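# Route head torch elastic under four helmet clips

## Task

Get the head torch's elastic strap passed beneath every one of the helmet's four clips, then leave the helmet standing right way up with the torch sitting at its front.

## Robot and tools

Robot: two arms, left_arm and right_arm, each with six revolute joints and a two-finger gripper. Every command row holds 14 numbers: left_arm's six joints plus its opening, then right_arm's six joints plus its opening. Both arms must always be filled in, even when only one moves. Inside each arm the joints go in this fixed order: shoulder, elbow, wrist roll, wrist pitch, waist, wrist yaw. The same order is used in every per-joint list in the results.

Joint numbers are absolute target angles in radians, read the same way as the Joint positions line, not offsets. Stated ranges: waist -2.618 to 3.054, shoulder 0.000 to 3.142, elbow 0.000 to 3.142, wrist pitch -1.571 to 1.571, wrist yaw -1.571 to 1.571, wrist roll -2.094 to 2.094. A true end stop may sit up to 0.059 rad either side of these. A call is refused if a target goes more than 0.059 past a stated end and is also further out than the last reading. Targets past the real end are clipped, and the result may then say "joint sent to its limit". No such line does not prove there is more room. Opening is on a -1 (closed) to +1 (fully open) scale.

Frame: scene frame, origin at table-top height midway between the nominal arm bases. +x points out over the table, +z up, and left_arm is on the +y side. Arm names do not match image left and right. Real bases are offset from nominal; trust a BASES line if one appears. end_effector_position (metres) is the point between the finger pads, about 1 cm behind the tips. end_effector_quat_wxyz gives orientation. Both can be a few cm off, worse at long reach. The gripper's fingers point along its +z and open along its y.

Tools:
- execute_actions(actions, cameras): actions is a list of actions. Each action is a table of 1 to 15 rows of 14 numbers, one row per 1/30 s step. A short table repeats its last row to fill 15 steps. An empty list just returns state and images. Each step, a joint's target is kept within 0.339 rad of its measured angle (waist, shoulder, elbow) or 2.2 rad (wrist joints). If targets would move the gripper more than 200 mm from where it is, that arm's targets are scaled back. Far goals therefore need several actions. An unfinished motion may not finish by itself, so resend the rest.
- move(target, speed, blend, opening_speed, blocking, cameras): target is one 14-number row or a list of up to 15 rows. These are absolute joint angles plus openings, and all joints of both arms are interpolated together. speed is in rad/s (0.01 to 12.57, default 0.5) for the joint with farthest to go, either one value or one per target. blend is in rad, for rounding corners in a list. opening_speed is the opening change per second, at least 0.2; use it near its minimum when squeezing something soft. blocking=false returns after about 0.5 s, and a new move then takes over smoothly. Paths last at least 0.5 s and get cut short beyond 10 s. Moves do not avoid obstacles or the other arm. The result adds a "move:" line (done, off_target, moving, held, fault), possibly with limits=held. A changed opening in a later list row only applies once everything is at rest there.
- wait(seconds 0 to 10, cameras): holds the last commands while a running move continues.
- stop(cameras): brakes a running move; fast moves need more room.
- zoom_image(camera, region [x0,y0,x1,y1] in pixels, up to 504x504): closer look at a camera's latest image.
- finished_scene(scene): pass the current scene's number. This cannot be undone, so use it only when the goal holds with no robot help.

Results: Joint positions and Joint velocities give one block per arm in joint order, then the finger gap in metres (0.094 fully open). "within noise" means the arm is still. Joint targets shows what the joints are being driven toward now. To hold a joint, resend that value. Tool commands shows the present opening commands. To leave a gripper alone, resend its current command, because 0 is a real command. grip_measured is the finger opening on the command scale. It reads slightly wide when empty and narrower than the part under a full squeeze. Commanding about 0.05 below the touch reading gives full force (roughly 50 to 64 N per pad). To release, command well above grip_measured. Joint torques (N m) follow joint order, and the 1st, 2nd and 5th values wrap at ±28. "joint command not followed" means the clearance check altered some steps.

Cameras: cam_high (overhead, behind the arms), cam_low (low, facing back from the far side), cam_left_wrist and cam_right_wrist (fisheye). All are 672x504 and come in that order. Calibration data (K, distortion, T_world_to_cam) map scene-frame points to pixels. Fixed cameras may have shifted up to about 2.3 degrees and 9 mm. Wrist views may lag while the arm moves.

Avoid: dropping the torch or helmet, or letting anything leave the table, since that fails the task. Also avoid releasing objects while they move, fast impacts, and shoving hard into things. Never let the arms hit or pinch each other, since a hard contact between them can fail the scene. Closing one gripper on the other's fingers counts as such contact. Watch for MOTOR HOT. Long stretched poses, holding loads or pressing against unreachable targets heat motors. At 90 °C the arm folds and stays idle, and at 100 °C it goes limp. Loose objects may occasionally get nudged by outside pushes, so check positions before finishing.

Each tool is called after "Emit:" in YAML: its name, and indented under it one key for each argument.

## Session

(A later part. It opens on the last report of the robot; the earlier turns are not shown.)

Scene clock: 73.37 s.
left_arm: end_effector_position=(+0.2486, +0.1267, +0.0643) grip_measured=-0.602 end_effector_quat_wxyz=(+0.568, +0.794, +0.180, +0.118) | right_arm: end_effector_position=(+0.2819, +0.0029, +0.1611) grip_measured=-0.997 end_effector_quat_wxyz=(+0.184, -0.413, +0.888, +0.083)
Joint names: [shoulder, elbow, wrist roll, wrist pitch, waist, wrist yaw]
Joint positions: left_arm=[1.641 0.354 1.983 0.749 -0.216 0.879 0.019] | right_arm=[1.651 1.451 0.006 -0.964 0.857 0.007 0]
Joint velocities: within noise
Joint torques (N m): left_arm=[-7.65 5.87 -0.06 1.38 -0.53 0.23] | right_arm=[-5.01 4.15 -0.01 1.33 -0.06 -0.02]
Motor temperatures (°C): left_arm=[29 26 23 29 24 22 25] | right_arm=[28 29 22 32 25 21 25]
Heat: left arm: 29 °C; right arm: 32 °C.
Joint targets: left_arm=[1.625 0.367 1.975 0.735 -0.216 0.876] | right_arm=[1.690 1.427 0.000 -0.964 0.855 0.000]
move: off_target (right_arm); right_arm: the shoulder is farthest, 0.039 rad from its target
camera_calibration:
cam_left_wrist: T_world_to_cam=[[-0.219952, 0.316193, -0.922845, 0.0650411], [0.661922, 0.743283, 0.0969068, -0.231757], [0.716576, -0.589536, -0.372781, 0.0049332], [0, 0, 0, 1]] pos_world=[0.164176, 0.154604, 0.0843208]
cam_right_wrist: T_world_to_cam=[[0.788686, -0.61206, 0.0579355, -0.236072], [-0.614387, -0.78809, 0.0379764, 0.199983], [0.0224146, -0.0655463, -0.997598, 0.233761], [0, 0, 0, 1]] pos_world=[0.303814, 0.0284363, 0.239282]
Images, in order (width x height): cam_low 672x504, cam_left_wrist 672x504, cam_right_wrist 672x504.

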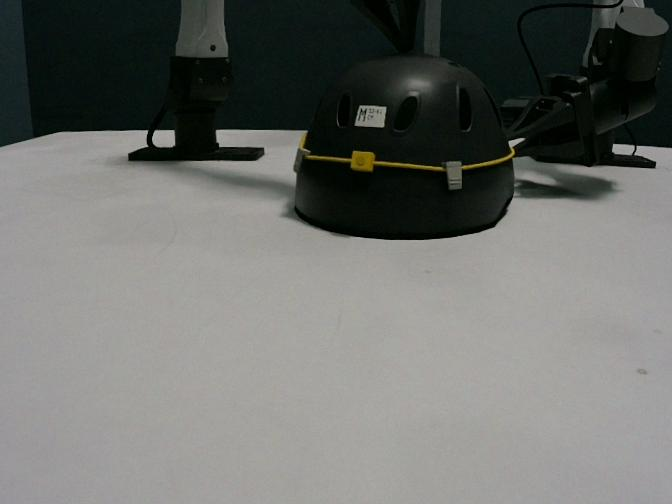

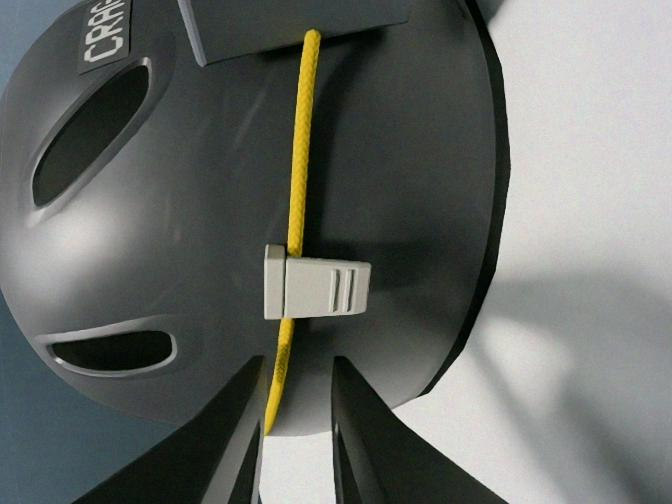

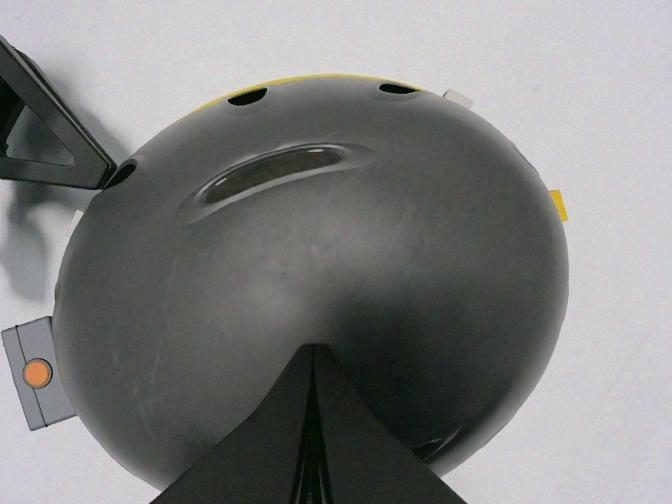

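Emit:
move:
  target: [1.456, 0.295, 2.04, 0.521, -0.065, 0.997, -0.6, 1.69, 1.4265, 0.0, -0.9636, 0.855, 0.0, -1.0]
  speed: 0.15

Scene clock: 76.23 s.
left_arm: end_effector_position=(+0.2328, +0.1624, +0.0746) grip_measured=-0.602 end_effector_quat_wxyz=(+0.570, +0.786, +0.215, +0.107) | right_arm: end_effector_position=(+0.2819, +0.0029, +0.1611) grip_measured=-0.997 end_effector_quat_wxyz=(+0.184, -0.413, +0.888, +0.083)
Joint names: [shoulder, elbow, wrist roll, wrist pitch, waist, wrist yaw]
Joint positions: left_arm=[1.47 0.304 2.033 0.535 -0.071 0.979 0.019] | right_arm=[1.651 1.451 0.006 -0.964 0.857 0.007 0]
Joint velocities: within noise
Joint torques (N m): left_arm=[-6.19 4.38 0.11 1.29 -0.18 0.51] | right_arm=[-5 4.16 -0.01 1.33 -0.03 -0.02]
Motor temperatures (°C): left_arm=[29 26 23 29 24 22 25] | right_arm=[28 29 22 32 25 21 25]
Heat: left arm: 29 °C; right arm: 32 °C.
Joint targets: left_arm=[1.456 0.295 2.040 0.521 -0.065 0.997] | right_arm=[1.690 1.427 0.000 -0.964 0.855 0.000]
move: off_target (right_arm); right_arm: the shoulder is farthest, 0.039 rad from its target
camera_calibration:
cam_left_wrist: T_world_to_cam=[[-0.283653, 0.282594, -0.916341, 0.0795877], [0.631786, 0.773943, 0.0431103, -0.242818], [0.721379, -0.566703, -0.39807, 0.0382776], [0, 0, 0, 1]] pos_world=[0.148371, 0.187128, 0.0986346]
cam_right_wrist: T_world_to_cam=[[0.788686, -0.61206, 0.0579355, -0.236072], [-0.614387, -0.78809, 0.0379764, 0.199983], [0.0224146, -0.0655463, -0.997598, 0.233761], [0, 0, 0, 1]] pos_world=[0.303814, 0.0284363, 0.239282]

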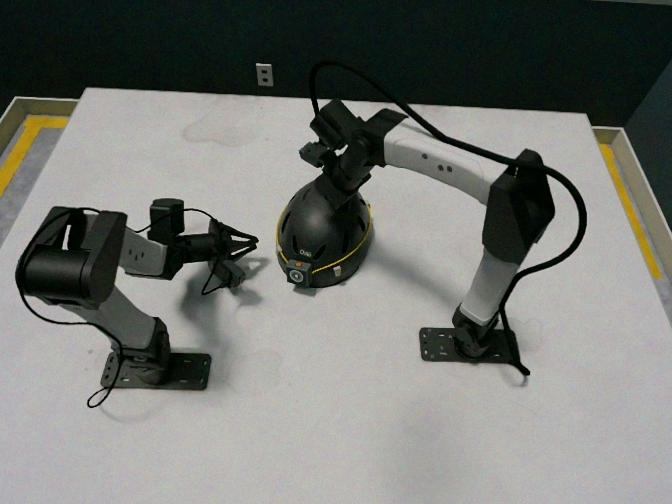

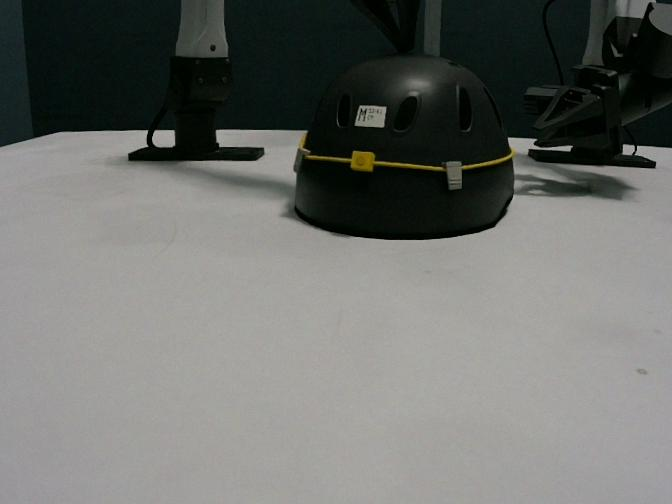

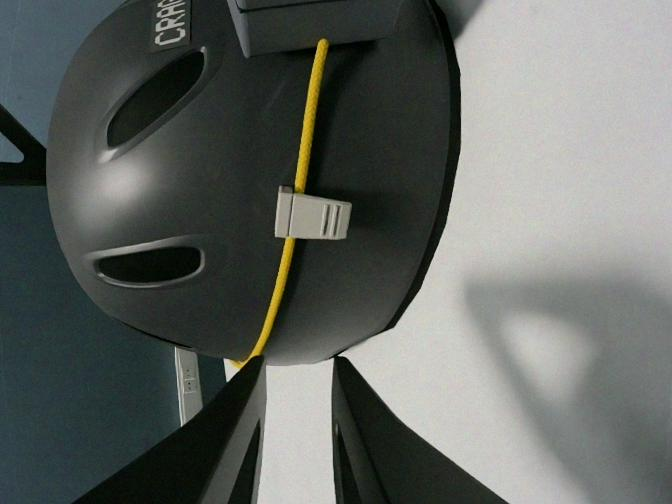

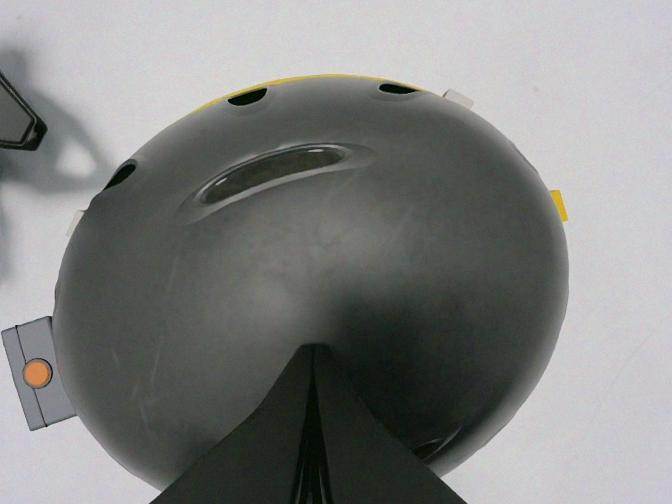

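Emit:
move:
  target:
    - [1.40, 0.295, 1.8, 0.45, 0.0, 0.9, -0.6, 1.658, 1.4265, 0.0, -0.9636, 0.855, 0.0, -1.0]
    - [1.30, 0.295, 1.5, 0.35, 0.1, 0.8, -0.6, 1.69, 1.71, 0.0, -1.218, 0.855, 0.0, -1.0]
  speed: [0.15, 0.3]

Scene clock: 82.87 s.
left_arm: end_effector_position=(+0.2572, +0.2277, +0.0783) grip_measured=-0.602 end_effector_quat_wxyz=(+0.540, +0.662, +0.517, +0.054) | right_arm: end_effector_position=(+0.2768, -0.0031, +0.2120) grip_measured=-0.997 end_effector_quat_wxyz=(+0.173, -0.414, +0.890, +0.078)
Joint names: [shoulder, elbow, wrist roll, wrist pitch, waist, wrist yaw]
Joint positions: left_arm=[1.312 0.304 1.509 0.364 0.095 0.816 0.019] | right_arm=[1.673 1.69 0.006 -1.206 0.857 0.007 0]
Joint velocities: within noise
Joint torques (N m): left_arm=[-5.12 5.16 -0.08 1.33 -0.16 0.14] | right_arm=[-7.21 7.76 -0.02 1.15 -0.05 -0.02]
Motor temperatures (°C): left_arm=[29 26 23 29 24 22 24] | right_arm=[28 29 22 32 25 21 25]
Heat: left arm: 29 °C; right arm: 32 °C.
Joint targets: left_arm=[1.300 0.295 1.500 0.350 0.100 0.800] | right_arm=[1.690 1.710 0.000 -1.218 0.855 0.000]
move: done
camera_calibration:
cam_left_wrist: T_world_to_cam=[[-0.682881, -0.11845, -0.720862, 0.250178], [0.144106, 0.945536, -0.291881, -0.196358], [0.716175, -0.3032, -0.62862, 0.018527], [0, 0, 0, 1]] pos_world=[0.18587, 0.220914, 0.134677]
cam_right_wrist: T_world_to_cam=[[0.789597, -0.610963, 0.057107, -0.2388], [-0.613592, -0.7871, 0.0630765, 0.184668], [0.00641149, -0.0848455, -0.996373, 0.28835], [0, 0, 0, 1]] pos_world=[0.300018, 0.0239199, 0.289294]

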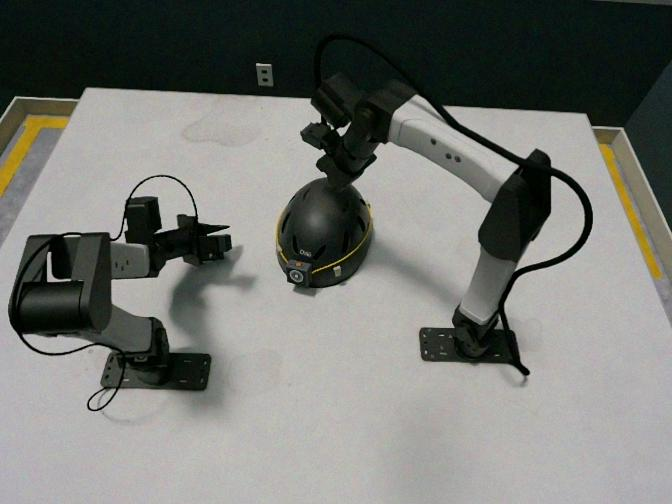

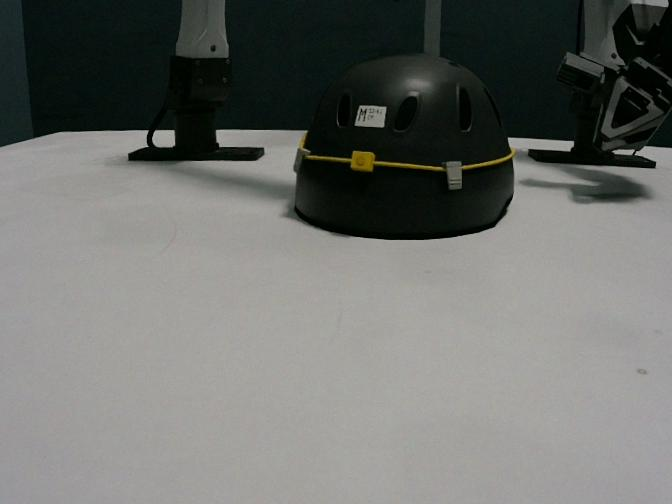

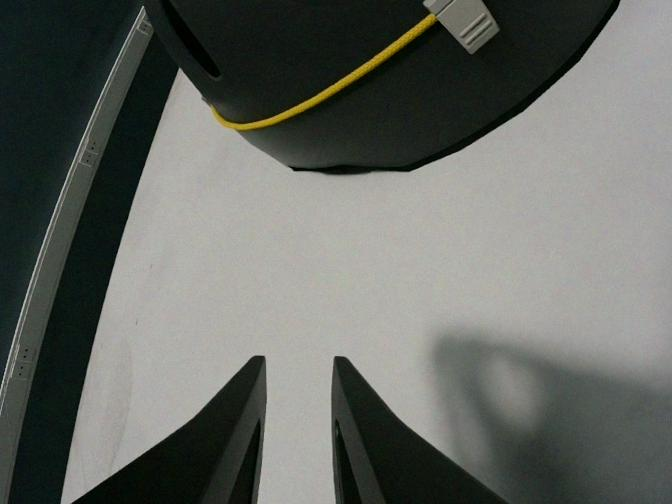

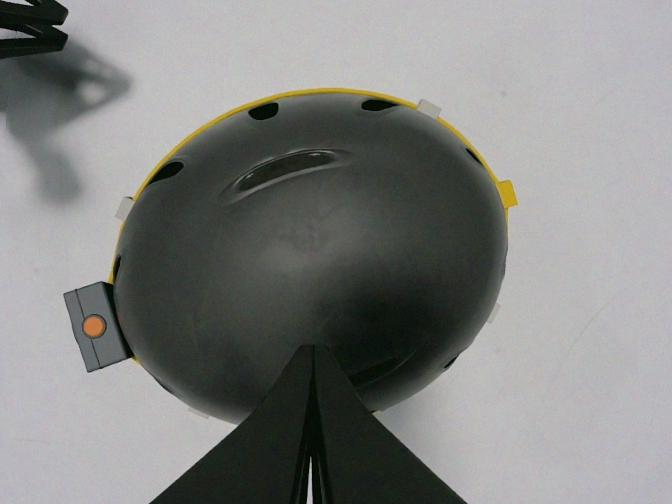

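Emit:
move:
  target:
    - [1.30, 0.295, 1.5, 0.35, 0.1, 0.8, -0.6, 0.8, 0.6, -0.4, -0.3, 1.5, 0.6, -1.0]
    - [1.30, 0.295, 1.5, 0.35, 0.1, 0.8, -0.6, 1.1575, 0.2565, -0.738, 0.0334, 1.7938, 1.2, -0.2]
  speed: 0.7
  blend: 0.1

Scene clock: 87.60 s.
left_arm: end_effector_position=(+0.2572, +0.2278, +0.0781) grip_measured=-0.602 end_effector_quat_wxyz=(+0.539, +0.661, +0.518, +0.054) | right_arm: end_effector_position=(+0.1394, -0.0638, +0.0959) grip_measured=-0.202 end_effector_quat_wxyz=(-0.512, +0.687, -0.412, +0.309)
Joint names: [shoulder, elbow, wrist roll, wrist pitch, waist, wrist yaw]
Joint positions: left_arm=[1.312 0.304 1.508 0.363 0.095 0.815 0.019] | right_arm=[1.151 0.259 -0.734 0.016 1.788 1.192 0.038]
Joint velocities: within noise
Joint torques (N m): left_arm=[-5.18 5.12 -0.03 1.36 -0.14 0.16] | right_arm=[-1.92 5.27 0.06 1.71 0.75 0.56]
Motor temperatures (°C): left_arm=[29 26 23 29 24 22 24] | right_arm=[28 29 22 32 25 21 25]
Heat: left arm: 29 °C; right arm: 32 °C.
Joint targets: left_arm=[1.300 0.295 1.500 0.350 0.100 0.800] | right_arm=[1.157 0.257 -0.738 0.033 1.794 1.200]
move: done
camera_calibration:
cam_left_wrist: T_world_to_cam=[[-0.684142, -0.119502, -0.719492, 0.250453], [0.142223, 0.94569, -0.292307, -0.196028], [0.715348, -0.302308, -0.62999, 0.0185367], [0, 0, 0, 1]] pos_world=[0.185965, 0.220915, 0.134576]
cam_right_wrist: T_world_to_cam=[[0.192737, 0.172827, 0.965911, -0.11462], [0.0677089, -0.984363, 0.162618, -0.0572252], [0.978912, 0.0340583, -0.201425, -0.0358426], [0, 0, 0, 1]] pos_world=[0.0610529, -0.0353003, 0.112799]

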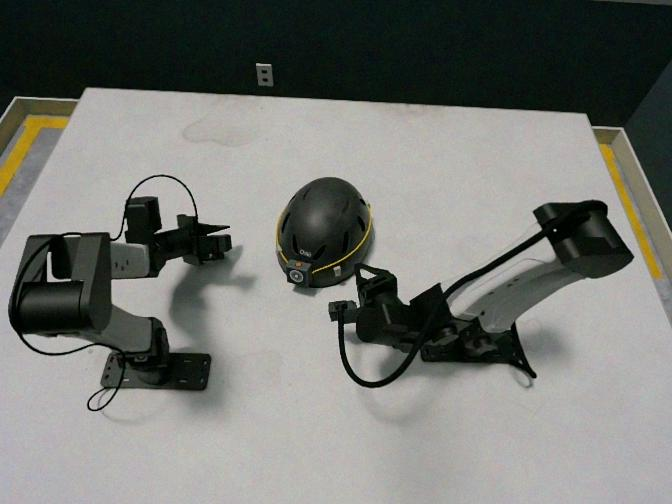

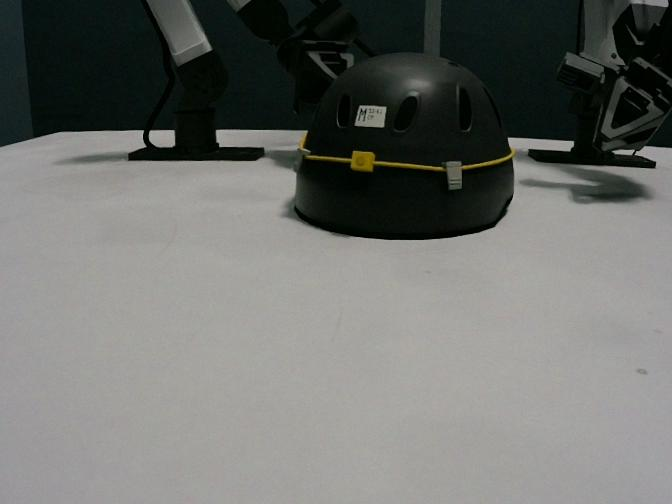

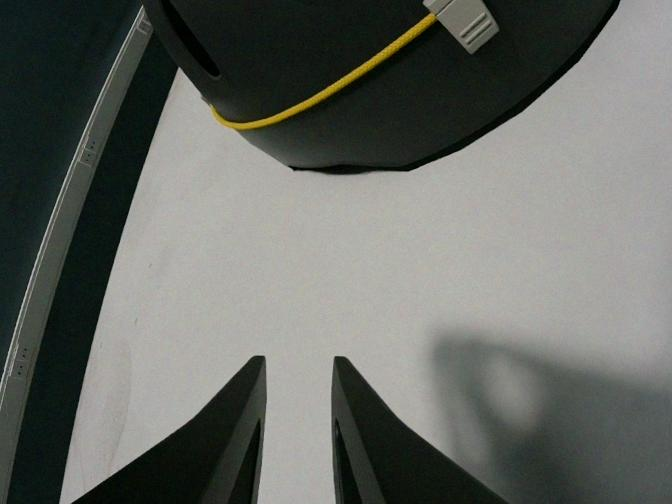

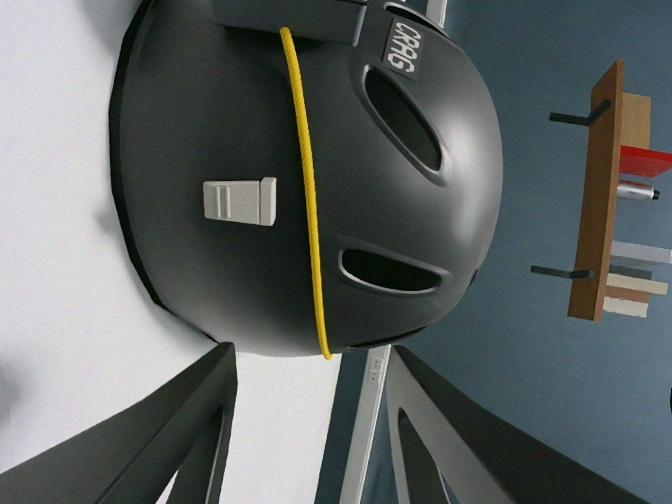

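Emit:
move:
  target:
    - [0.9, 0.5, 0.8, -0.2, -0.2, 0.5, -1.0, 1.1575, 0.2565, -0.738, 0.0334, 1.7938, 1.2, -0.2]
    - [1.3, 1.2, 0.3, -0.7, -0.5, 0.2, -1.0, 1.1575, 0.2565, -0.738, 0.0334, 1.7938, 1.2, -0.2]
    - [1.8927, 1.958, 0.0, -1.265, -0.728, 0.0, -1.0, 1.1575, 0.2565, -0.738, 0.0334, 1.7938, 1.2, -0.2]
  speed: 0.7
  blend: 0.15
  cameras: ["cam_high", "cam_low", "cam_left_wrist"]

Scene clock: 92.50 s.
left_arm: end_effector_position=(+0.2850, +0.0367, +0.2092) grip_measured=-0.974 end_effector_quat_wxyz=(+0.172, +0.343, +0.921, -0.071) | right_arm: end_effector_position=(+0.1394, -0.0638, +0.0959) grip_measured=-0.202 end_effector_quat_wxyz=(-0.512, +0.687, -0.412, +0.310)
Joint names: [shoulder, elbow, wrist roll, wrist pitch, waist, wrist yaw]
Joint positions: left_arm=[1.882 1.937 0.008 -1.253 -0.727 0.017 0.001] | right_arm=[1.151 0.259 -0.734 0.017 1.788 1.193 0.038]
Joint velocities: within noise
Joint torques (N m): left_arm=[-10.02 8.62 0 0.87 -0.66 -0.12] | right_arm=[-1.91 5.29 0.06 1.7 0.73 0.55]
Motor temperatures (°C): left_arm=[29 27 23 29 24 22 25] | right_arm=[28 30 22 32 25 21 25]
Heat: left arm: 29 °C; right arm: 32 °C.
Joint targets: left_arm=[1.893 1.958 0.000 -1.265 -0.728 0.000] | right_arm=[1.157 0.257 -0.738 0.033 1.794 1.200]
move: done
camera_calibration:
cam_left_wrist: T_world_to_cam=[[-0.633446, -0.769269, 0.08349, 0.182444], [-0.768218, 0.638138, 0.0512007, 0.217938], [-0.0926652, -0.0317056, -0.995192, 0.320267], [0, 0, 0, 1]] pos_world=[0.31267, 0.0114285, 0.292336]
Images, in order (width x height): cam_high 672x504, cam_low 672x504, cam_left_wrist 672x504.

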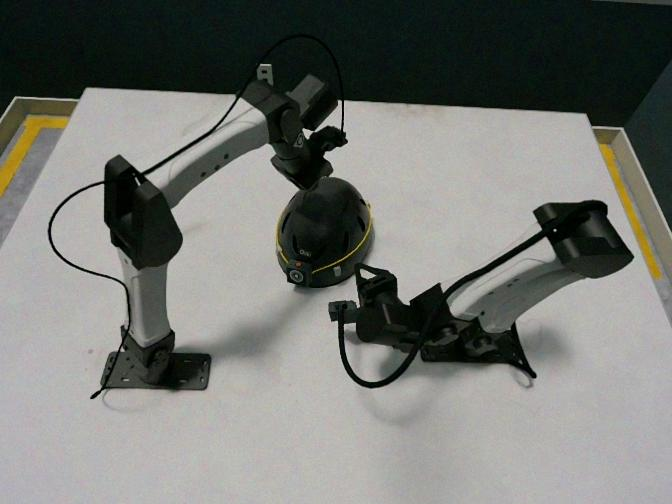

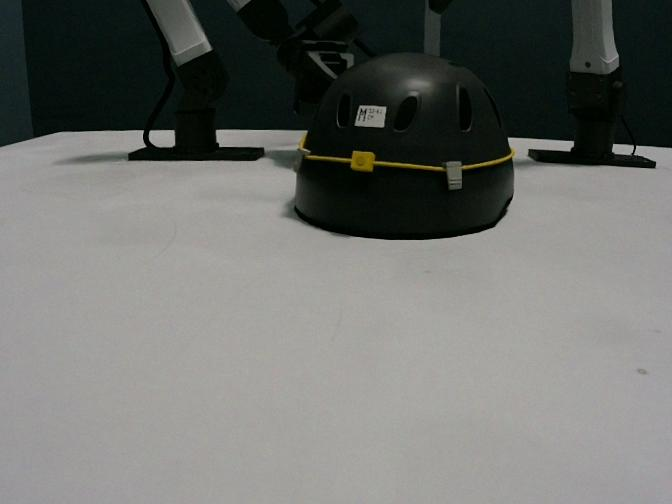

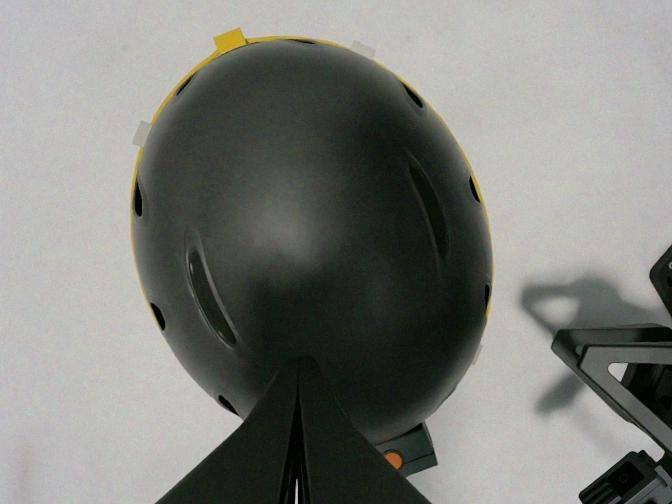

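Emit:
move:
  target: [1.93, 1.835, 0.0, -1.107, -0.731, 0.0, -1.0, 1.1575, 0.2565, -0.738, 0.0334, 1.7938, 1.2, -0.2]
  speed: 0.15
  cameras: ["cam_low", "cam_left_wrist"]

Emit:
zoom_image:
  camera: "cam_low"
  region: [300, 0, 520, 120]

Scene clock: 94.47 s.
left_arm: end_effector_position=(+0.2993, +0.0249, +0.1762) grip_measured=-0.974 end_effector_quat_wxyz=(+0.177, +0.342, +0.920, -0.072) | right_arm: end_effector_position=(+0.1394, -0.0638, +0.0959) grip_measured=-0.202 end_effector_quat_wxyz=(-0.512, +0.687, -0.412, +0.310)
Joint names: [shoulder, elbow, wrist roll, wrist pitch, waist, wrist yaw]
Joint positions: left_arm=[1.917 1.845 0.007 -1.115 -0.727 0.016 0.001] | right_arm=[1.151 0.259 -0.734 0.017 1.788 1.193 0.038]
Joint velocities: within noise
Joint torques (N m): left_arm=[-10.41 6.12 0.01 1.07 -0.88 -0.11] | right_arm=[-1.92 5.29 0.07 1.7 0.73 0.55]
Motor temperatures (°C): left_arm=[30 27 23 29 24 22 25] | right_arm=[28 30 22 32 25 21 25]
Heat: left arm: 30 °C; right arm: 32 °C.
Joint targets: left_arm=[1.930 1.835 0.000 -1.107 -0.731 0.000] | right_arm=[1.157 0.257 -0.738 0.033 1.794 1.200]
move: done
camera_calibration:
cam_left_wrist: T_world_to_cam=[[-0.633063, -0.769639, 0.0829867, 0.185179], [-0.769586, 0.637305, 0.039745, 0.240649], [-0.0834771, -0.0387044, -0.995758, 0.285768], [0, 0, 0, 1]] pos_world=[0.326285, 0.000215079, 0.259624]
Images, in order (width x height): cam_low 672x504, cam_left_wrist 672x504.

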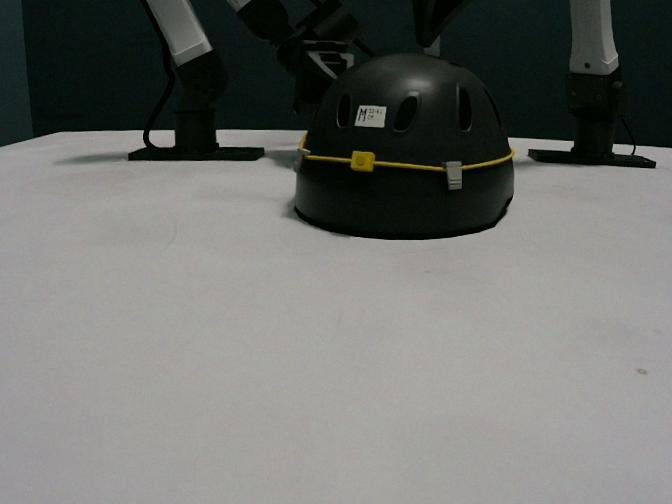

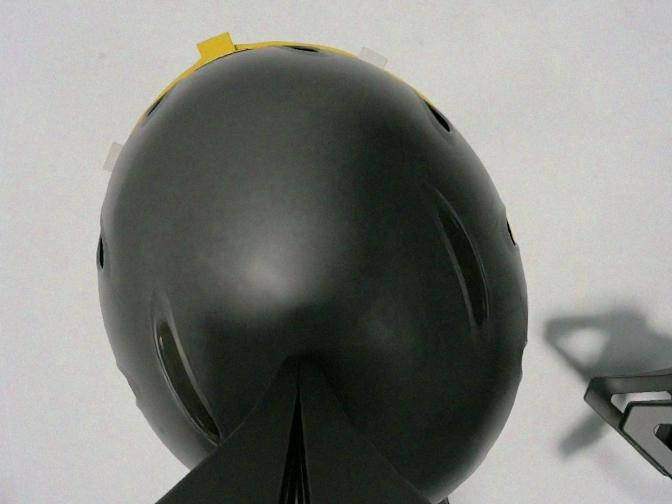

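Scaled by 2.291.

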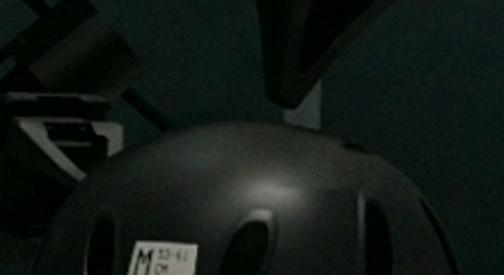

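Emit:
move:
  target: [1.925, 1.765, 0.0, -1.05, -0.731, 0.0, -1.0, 1.1575, 0.2565, -0.738, 0.0334, 1.7938, 1.2, -0.2]
  speed: 0.05
  cameras: ["cam_low"]

Emit:
zoom_image:
  camera: "cam_low"
  region: [300, 0, 520, 120]

Scene clock: 96.30 s.
left_arm: end_effector_position=(+0.2991, +0.0251, +0.1677) grip_measured=-0.974 end_effector_quat_wxyz=(+0.179, +0.342, +0.920, -0.073) | right_arm: end_effector_position=(+0.1394, -0.0638, +0.0959) grip_measured=-0.202 end_effector_quat_wxyz=(-0.512, +0.687, -0.412, +0.310)
Joint names: [shoulder, elbow, wrist roll, wrist pitch, waist, wrist yaw]
Joint positions: left_arm=[1.906 1.794 0.007 -1.07 -0.727 0.016 0.001] | right_arm=[1.151 0.259 -0.734 0.017 1.788 1.193 0.038]
Joint velocities: within noise
Joint torques (N m): left_arm=[-9.59 4.36 0.02 1.16 -0.83 -0.12] | right_arm=[-1.91 5.3 0.06 1.7 0.73 0.55]
Motor temperatures (°C): left_arm=[30 27 23 29 24 22 25] | right_arm=[28 30 22 32 25 21 25]
Heat: left arm: 30 °C; right arm: 32 °C.
Joint targets: left_arm=[1.925 1.765 0.000 -1.050 -0.731 0.000] | right_arm=[1.157 0.257 -0.738 0.033 1.794 1.200]
move: done
Images, in order (width x height): cam_low 672x504.

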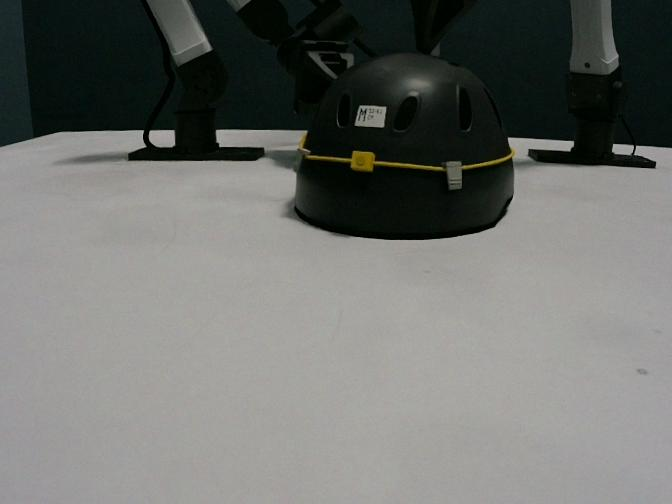

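Scaled by 2.291.

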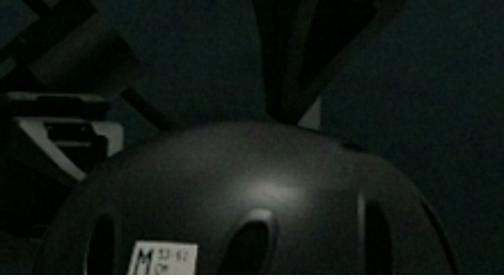

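Emit:
move:
  target: [1.985, 1.765, 0.0, -1.05, -0.731, 0.0, -1.0, 1.1575, 0.2565, -0.738, 0.0334, 1.7938, 1.2, -0.2]
  speed: 0.05
  cameras: ["cam_low", "cam_right_wrist"]

Emit:
zoom_image:
  camera: "cam_right_wrist"
  region: [180, 150, 420, 390]

Scene clock: 97.90 s.
left_arm: end_effector_position=(+0.2992, +0.0250, +0.1665) grip_measured=-0.974 end_effector_quat_wxyz=(+0.178, +0.342, +0.920, -0.073) | right_arm: end_effector_position=(+0.1394, -0.0638, +0.0959) grip_measured=-0.202 end_effector_quat_wxyz=(-0.512, +0.687, -0.412, +0.310)
Joint names: [shoulder, elbow, wrist roll, wrist pitch, waist, wrist yaw]
Joint positions: left_arm=[1.908 1.794 0.007 -1.07 -0.727 0.016 0.001] | right_arm=[1.151 0.259 -0.734 0.017 1.788 1.193 0.038]
Joint velocities: within noise
Joint torques (N m): left_arm=[-3.71 4.38 0.02 1.18 -0.84 -0.11] | right_arm=[-1.91 5.29 0.07 1.7 0.73 0.55]
Motor temperatures (°C): left_arm=[30 27 23 29 24 22 25] | right_arm=[28 30 22 32 25 21 25]
Heat: left arm: 30 °C; right arm: 32 °C.
Joint targets: left_arm=[1.985 1.765 0.000 -1.050 -0.731 0.000] | right_arm=[1.157 0.257 -0.738 0.033 1.794 1.200]
move: off_target (left_arm); left_arm: the shoulder is farthest, 0.077 rad from its target
camera_calibration:
cam_right_wrist: T_world_to_cam=[[0.192596, 0.172366, 0.966021, -0.114755], [0.0673908, -0.984451, 0.162218, -0.0570833], [0.978961, 0.0338584, -0.201217, -0.0358593], [0, 0, 0, 1]] pos_world=[0.061053, -0.0352017, 0.1129]
Images, in order (width x height): cam_low 672x504, cam_right_wrist 672x504.

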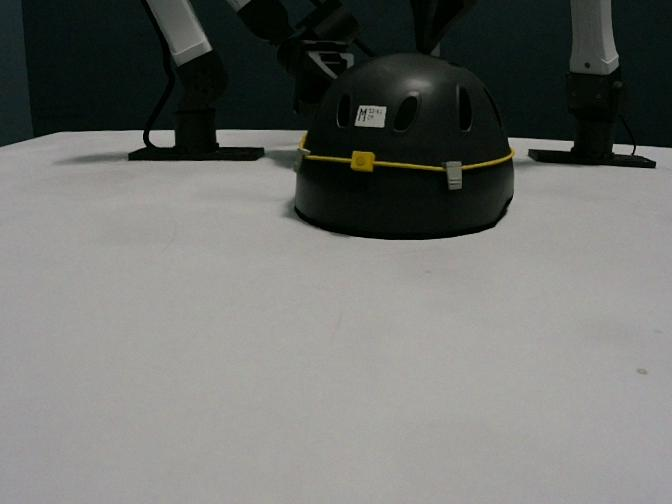

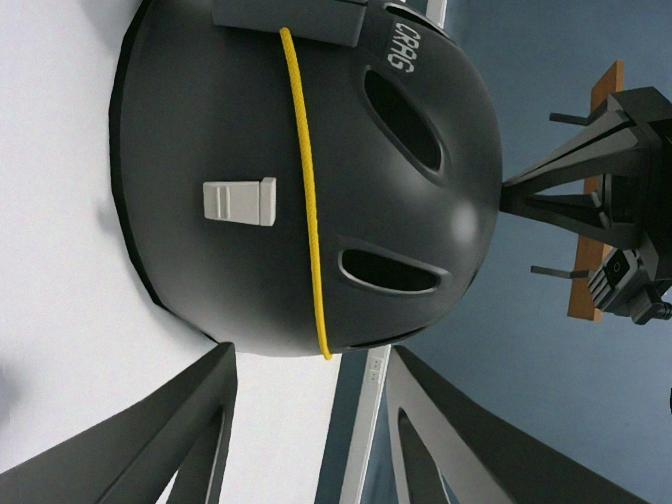

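Scaled by 2.100 from the camera's 672x504 image, which has a finer 960x720 frame.

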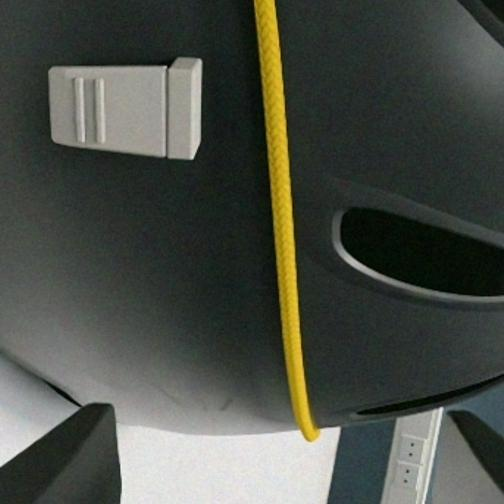

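Emit:
move:
  target: [1.985, 1.765, 0.0, -1.05, -0.731, 0.0, -1.0, 1.296, 0.164, -1.073, 0.556, 1.557, 1.008, -0.2]
  speed: 0.25
  cameras: ["cam_right_wrist", "cam_left_wrist", "cam_high"]

Emit:
zoom_image:
  camera: "cam_right_wrist"
  region: [180, 170, 420, 410]

Scene clock: 101.63 s.
left_arm: end_effector_position=(+0.2992, +0.0250, +0.1665) grip_measured=-0.974 end_effector_quat_wxyz=(+0.178, +0.342, +0.920, -0.073) | right_arm: end_effector_position=(+0.1750, -0.0504, +0.0832) grip_measured=-0.202 end_effector_quat_wxyz=(-0.511, +0.688, -0.412, +0.310)
Joint names: [shoulder, elbow, wrist roll, wrist pitch, waist, wrist yaw]
Joint positions: left_arm=[1.908 1.794 0.007 -1.07 -0.727 0.016 0.001] | right_arm=[1.287 0.169 -1.069 0.538 1.562 1.02 0.038]
Joint velocities: within noise
Joint torques (N m): left_arm=[-3.75 4.38 0.03 1.18 -0.84 -0.12] | right_arm=[-2.32 4.46 0.09 2.07 -0.34 0.22]
Motor temperatures (°C): left_arm=[30 27 23 29 24 22 25] | right_arm=[27 30 22 32 25 21 25]
Heat: left arm: 30 °C; right arm: 32 °C.
Joint targets: left_arm=[1.985 1.765 0.000 -1.050 -0.731 0.000] | right_arm=[1.296 0.164 -1.073 0.556 1.557 1.008]
move: off_target (left_arm); left_arm: the shoulder is farthest, 0.077 rad from its target
camera_calibration:
cam_left_wrist: T_world_to_cam=[[-0.6329, -0.769763, 0.0830841, 0.18584], [-0.769871, 0.637075, 0.0378625, 0.241376], [-0.082076, -0.0400008, -0.995823, 0.275854], [0, 0, 0, 1]] pos_world=[0.326087, 0.000312452, 0.250122]
cam_right_wrist: T_world_to_cam=[[0.193638, 0.176849, 0.965002, -0.111432], [0.068581, -0.983653, 0.166505, -0.0448352], [0.978673, 0.033939, -0.202601, -0.0735687], [0, 0, 0, 1]] pos_world=[0.096652, -0.0218988, 0.100092]
Images, in order (width x height): cam_high 672x504, cam_left_wrist 672x504, cam_right_wrist 672x504.

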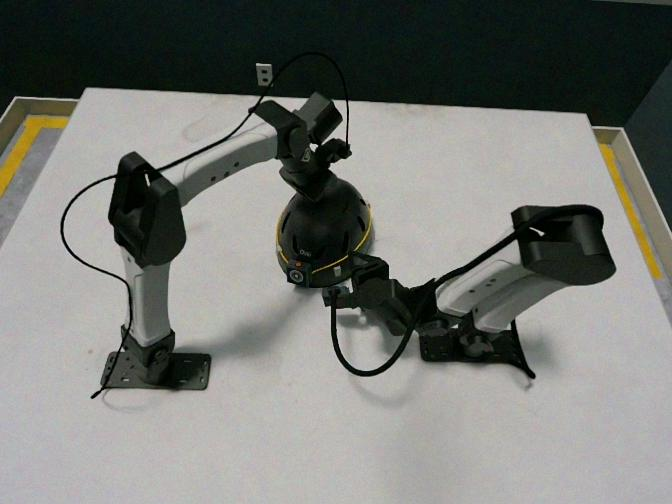

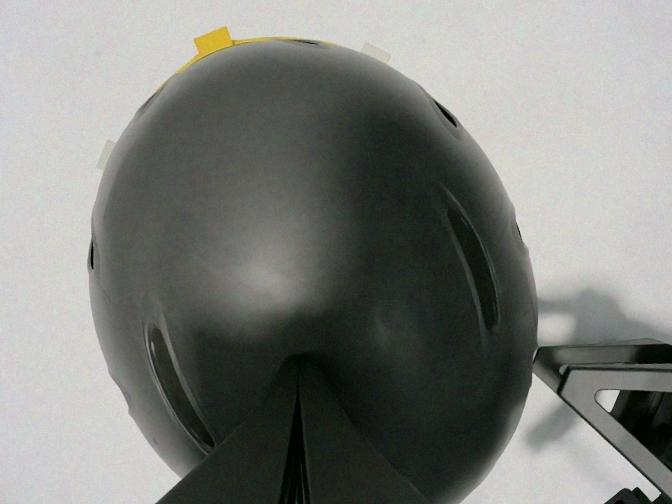

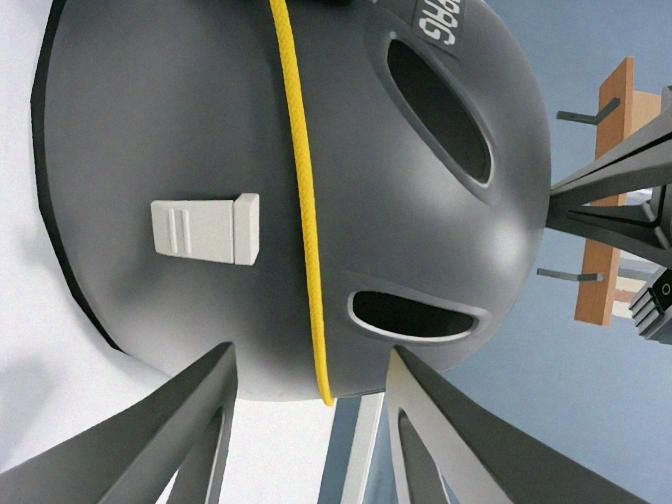

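Scaled by 2.100 from the camera's 672x504 image, which has a finer 960x720 frame.

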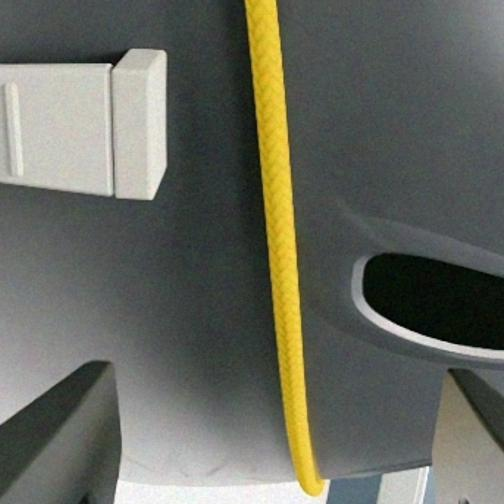

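Emit:
move:
  target: [1.985, 1.765, 0.0, -1.05, -0.731, 0.0, -1.0, 1.362, 0.163, -1.119, 0.669, 1.511, 0.968, -0.745]
  speed: 0.12
  opening_speed: 0.4
  cameras: ["cam_right_wrist", "cam_left_wrist"]

Emit:
zoom_image:
  camera: "cam_right_wrist"
  region: [200, 230, 420, 450]

Scene clock: 103.83 s.
left_arm: end_effector_position=(+0.2992, +0.0250, +0.1665) grip_measured=-0.974 end_effector_quat_wxyz=(+0.178, +0.342, +0.920, -0.073) | right_arm: end_effector_position=(+0.1827, -0.0443, +0.0811) grip_measured=-0.743 end_effector_quat_wxyz=(-0.514, +0.686, -0.412, +0.308)
Joint names: [shoulder, elbow, wrist roll, wrist pitch, waist, wrist yaw]
Joint positions: left_arm=[1.908 1.794 0.007 -1.07 -0.727 0.016 0.001] | right_arm=[1.352 0.169 -1.115 0.652 1.517 0.98 0.012]
Joint velocities: within noise
Joint torques (N m): left_arm=[-3.71 4.48 0.03 1.17 -0.85 -0.12] | right_arm=[-2.66 4.15 0.08 2.12 -0.39 0.19]
Motor temperatures (°C): left_arm=[30 27 23 28 24 22 25] | right_arm=[27 30 22 32 25 21 25]
Heat: left arm: 30 °C; right arm: 32 °C.
Joint targets: left_arm=[1.985 1.765 0.000 -1.050 -0.731 0.000] | right_arm=[1.362 0.163 -1.119 0.669 1.511 0.968]
move: off_target (left_arm); left_arm: the shoulder is farthest, 0.077 rad from its target
camera_calibration:
cam_left_wrist: T_world_to_cam=[[-0.6329, -0.769763, 0.0830841, 0.18584], [-0.769871, 0.637075, 0.0378625, 0.241376], [-0.082076, -0.0400008, -0.995823, 0.275854], [0, 0, 0, 1]] pos_world=[0.326087, 0.000312452, 0.250122]
cam_right_wrist: T_world_to_cam=[[0.193101, 0.168369, 0.966625, -0.112474], [0.0702416, -0.985011, 0.157539, -0.0385575], [0.978661, 0.0374764, -0.202033, -0.0816677], [0, 0, 0, 1]] pos_world=[0.104352, -0.0159819, 0.0982945]
Images, in order (width x height): cam_left_wrist 672x504, cam_right_wrist 672x504.

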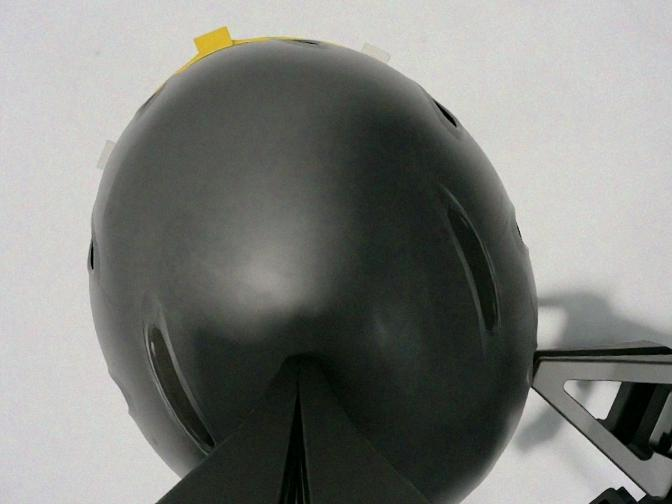

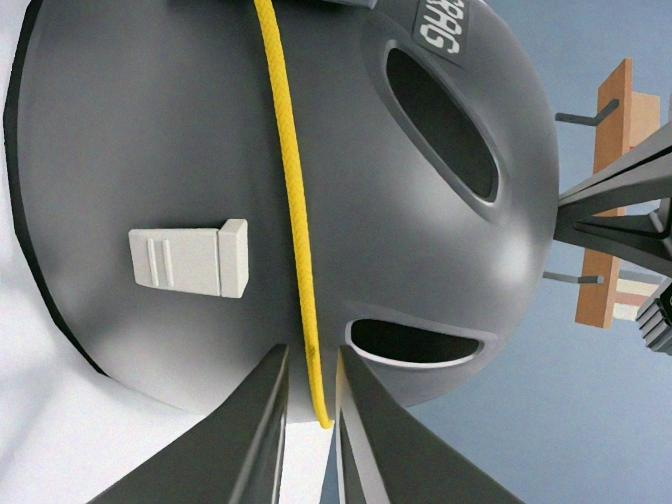

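Scaled by 2.291 from the camera's 672x504 image, which has a finer 960x720 frame.

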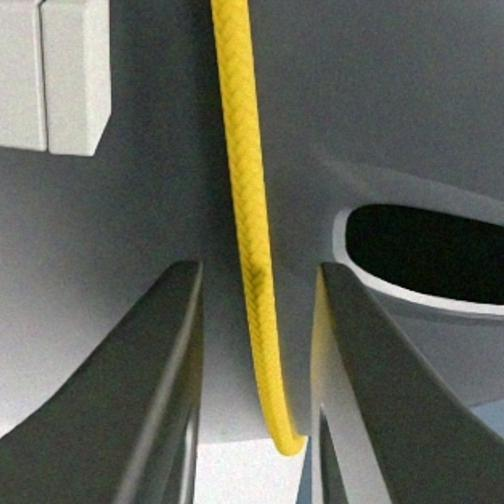

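Emit:
move:
  target: [1.985, 1.765, 0.0, -1.05, -0.731, 0.0, -1.0, 1.391, 0.165, -1.144, 0.717, 1.482, 0.943, -0.83]
  speed: 0.06
  opening_speed: 0.4
  cameras: ["cam_right_wrist", "cam_left_wrist"]

Emit:
zoom_image:
  camera: "cam_right_wrist"
  region: [220, 260, 400, 440]

Emit:
zoom_image:
  camera: "cam_left_wrist"
  region: [460, 280, 620, 460]

Scene clock: 105.50 s.
left_arm: end_effector_position=(+0.3023, +0.0224, +0.1666) grip_measured=-0.974 end_effector_quat_wxyz=(+0.184, +0.341, +0.919, -0.075) | right_arm: end_effector_position=(+0.1889, -0.0443, +0.0796) grip_measured=-0.828 end_effector_quat_wxyz=(-0.511, +0.685, -0.414, +0.313)
Joint names: [shoulder, elbow, wrist roll, wrist pitch, waist, wrist yaw]
Joint positions: left_arm=[1.912 1.794 0.007 -1.053 -0.727 0.016 0.001] | right_arm=[1.381 0.169 -1.14 0.694 1.488 0.966 0.008]
Joint velocities: within noise
Joint torques (N m): left_arm=[-4.27 4.38 0.03 1.04 -0.91 -0.13] | right_arm=[-2.8 4.22 0.07 2.21 -0.54 0.06]
Motor temperatures (°C): left_arm=[30 27 23 28 24 22 25] | right_arm=[27 30 22 33 25 21 25]
Heat: left arm: 30 °C; right arm: 33 °C.
Joint targets: left_arm=[1.985 1.765 0.000 -1.050 -0.731 0.000] | right_arm=[1.391 0.165 -1.144 0.717 1.482 0.943]
move: off_target (left_arm); left_arm: the shoulder is farthest, 0.073 rad from its target
camera_calibration:
cam_left_wrist: T_world_to_cam=[[-0.633721, -0.769064, 0.0833042, 0.186021], [-0.770208, 0.637321, 0.0245375, 0.247669], [-0.0719624, -0.0486116, -0.996222, 0.273215], [0, 0, 0, 1]] pos_world=[0.328303, -0.00150129, 0.250609]
cam_right_wrist: T_world_to_cam=[[0.190134, 0.173158, 0.966367, -0.111326], [0.0595715, -0.984544, 0.164694, -0.0373422], [0.979949, 0.026254, -0.197511, -0.0891524], [0, 0, 0, 1]] pos_world=[0.110756, -0.0151475, 0.0961233]
Images, in order (width x height): cam_left_wrist 672x504, cam_right_wrist 672x504.

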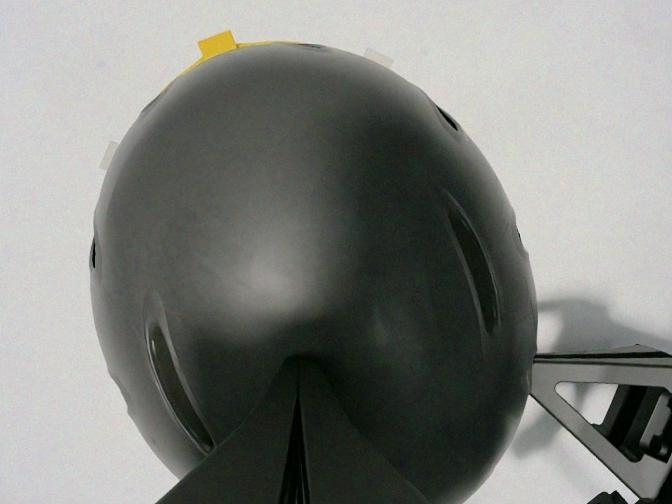

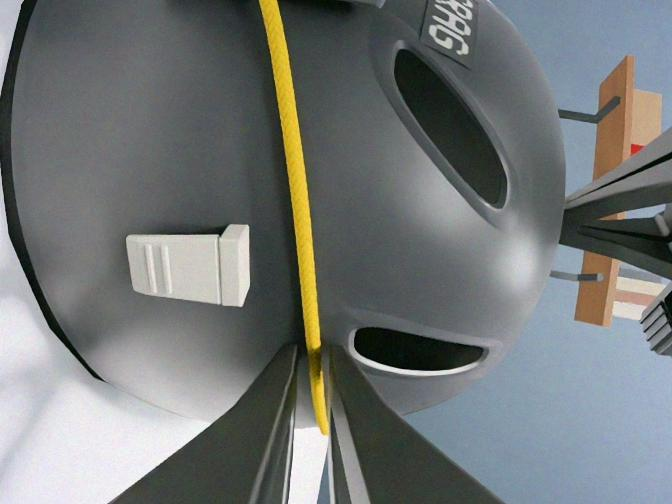

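Scaled by 2.800 from the camera's 672x504 image, which has a finer 960x720 frame.

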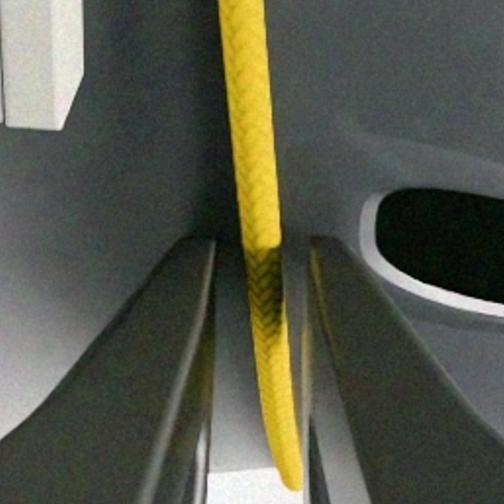

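Scaled by 2.800 from the camera's 672x504 image, which has a finer 960x720 frame.

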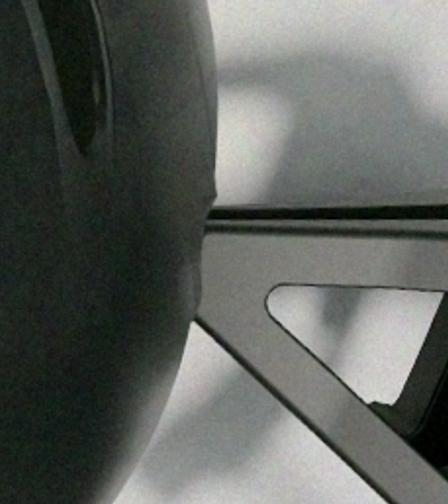

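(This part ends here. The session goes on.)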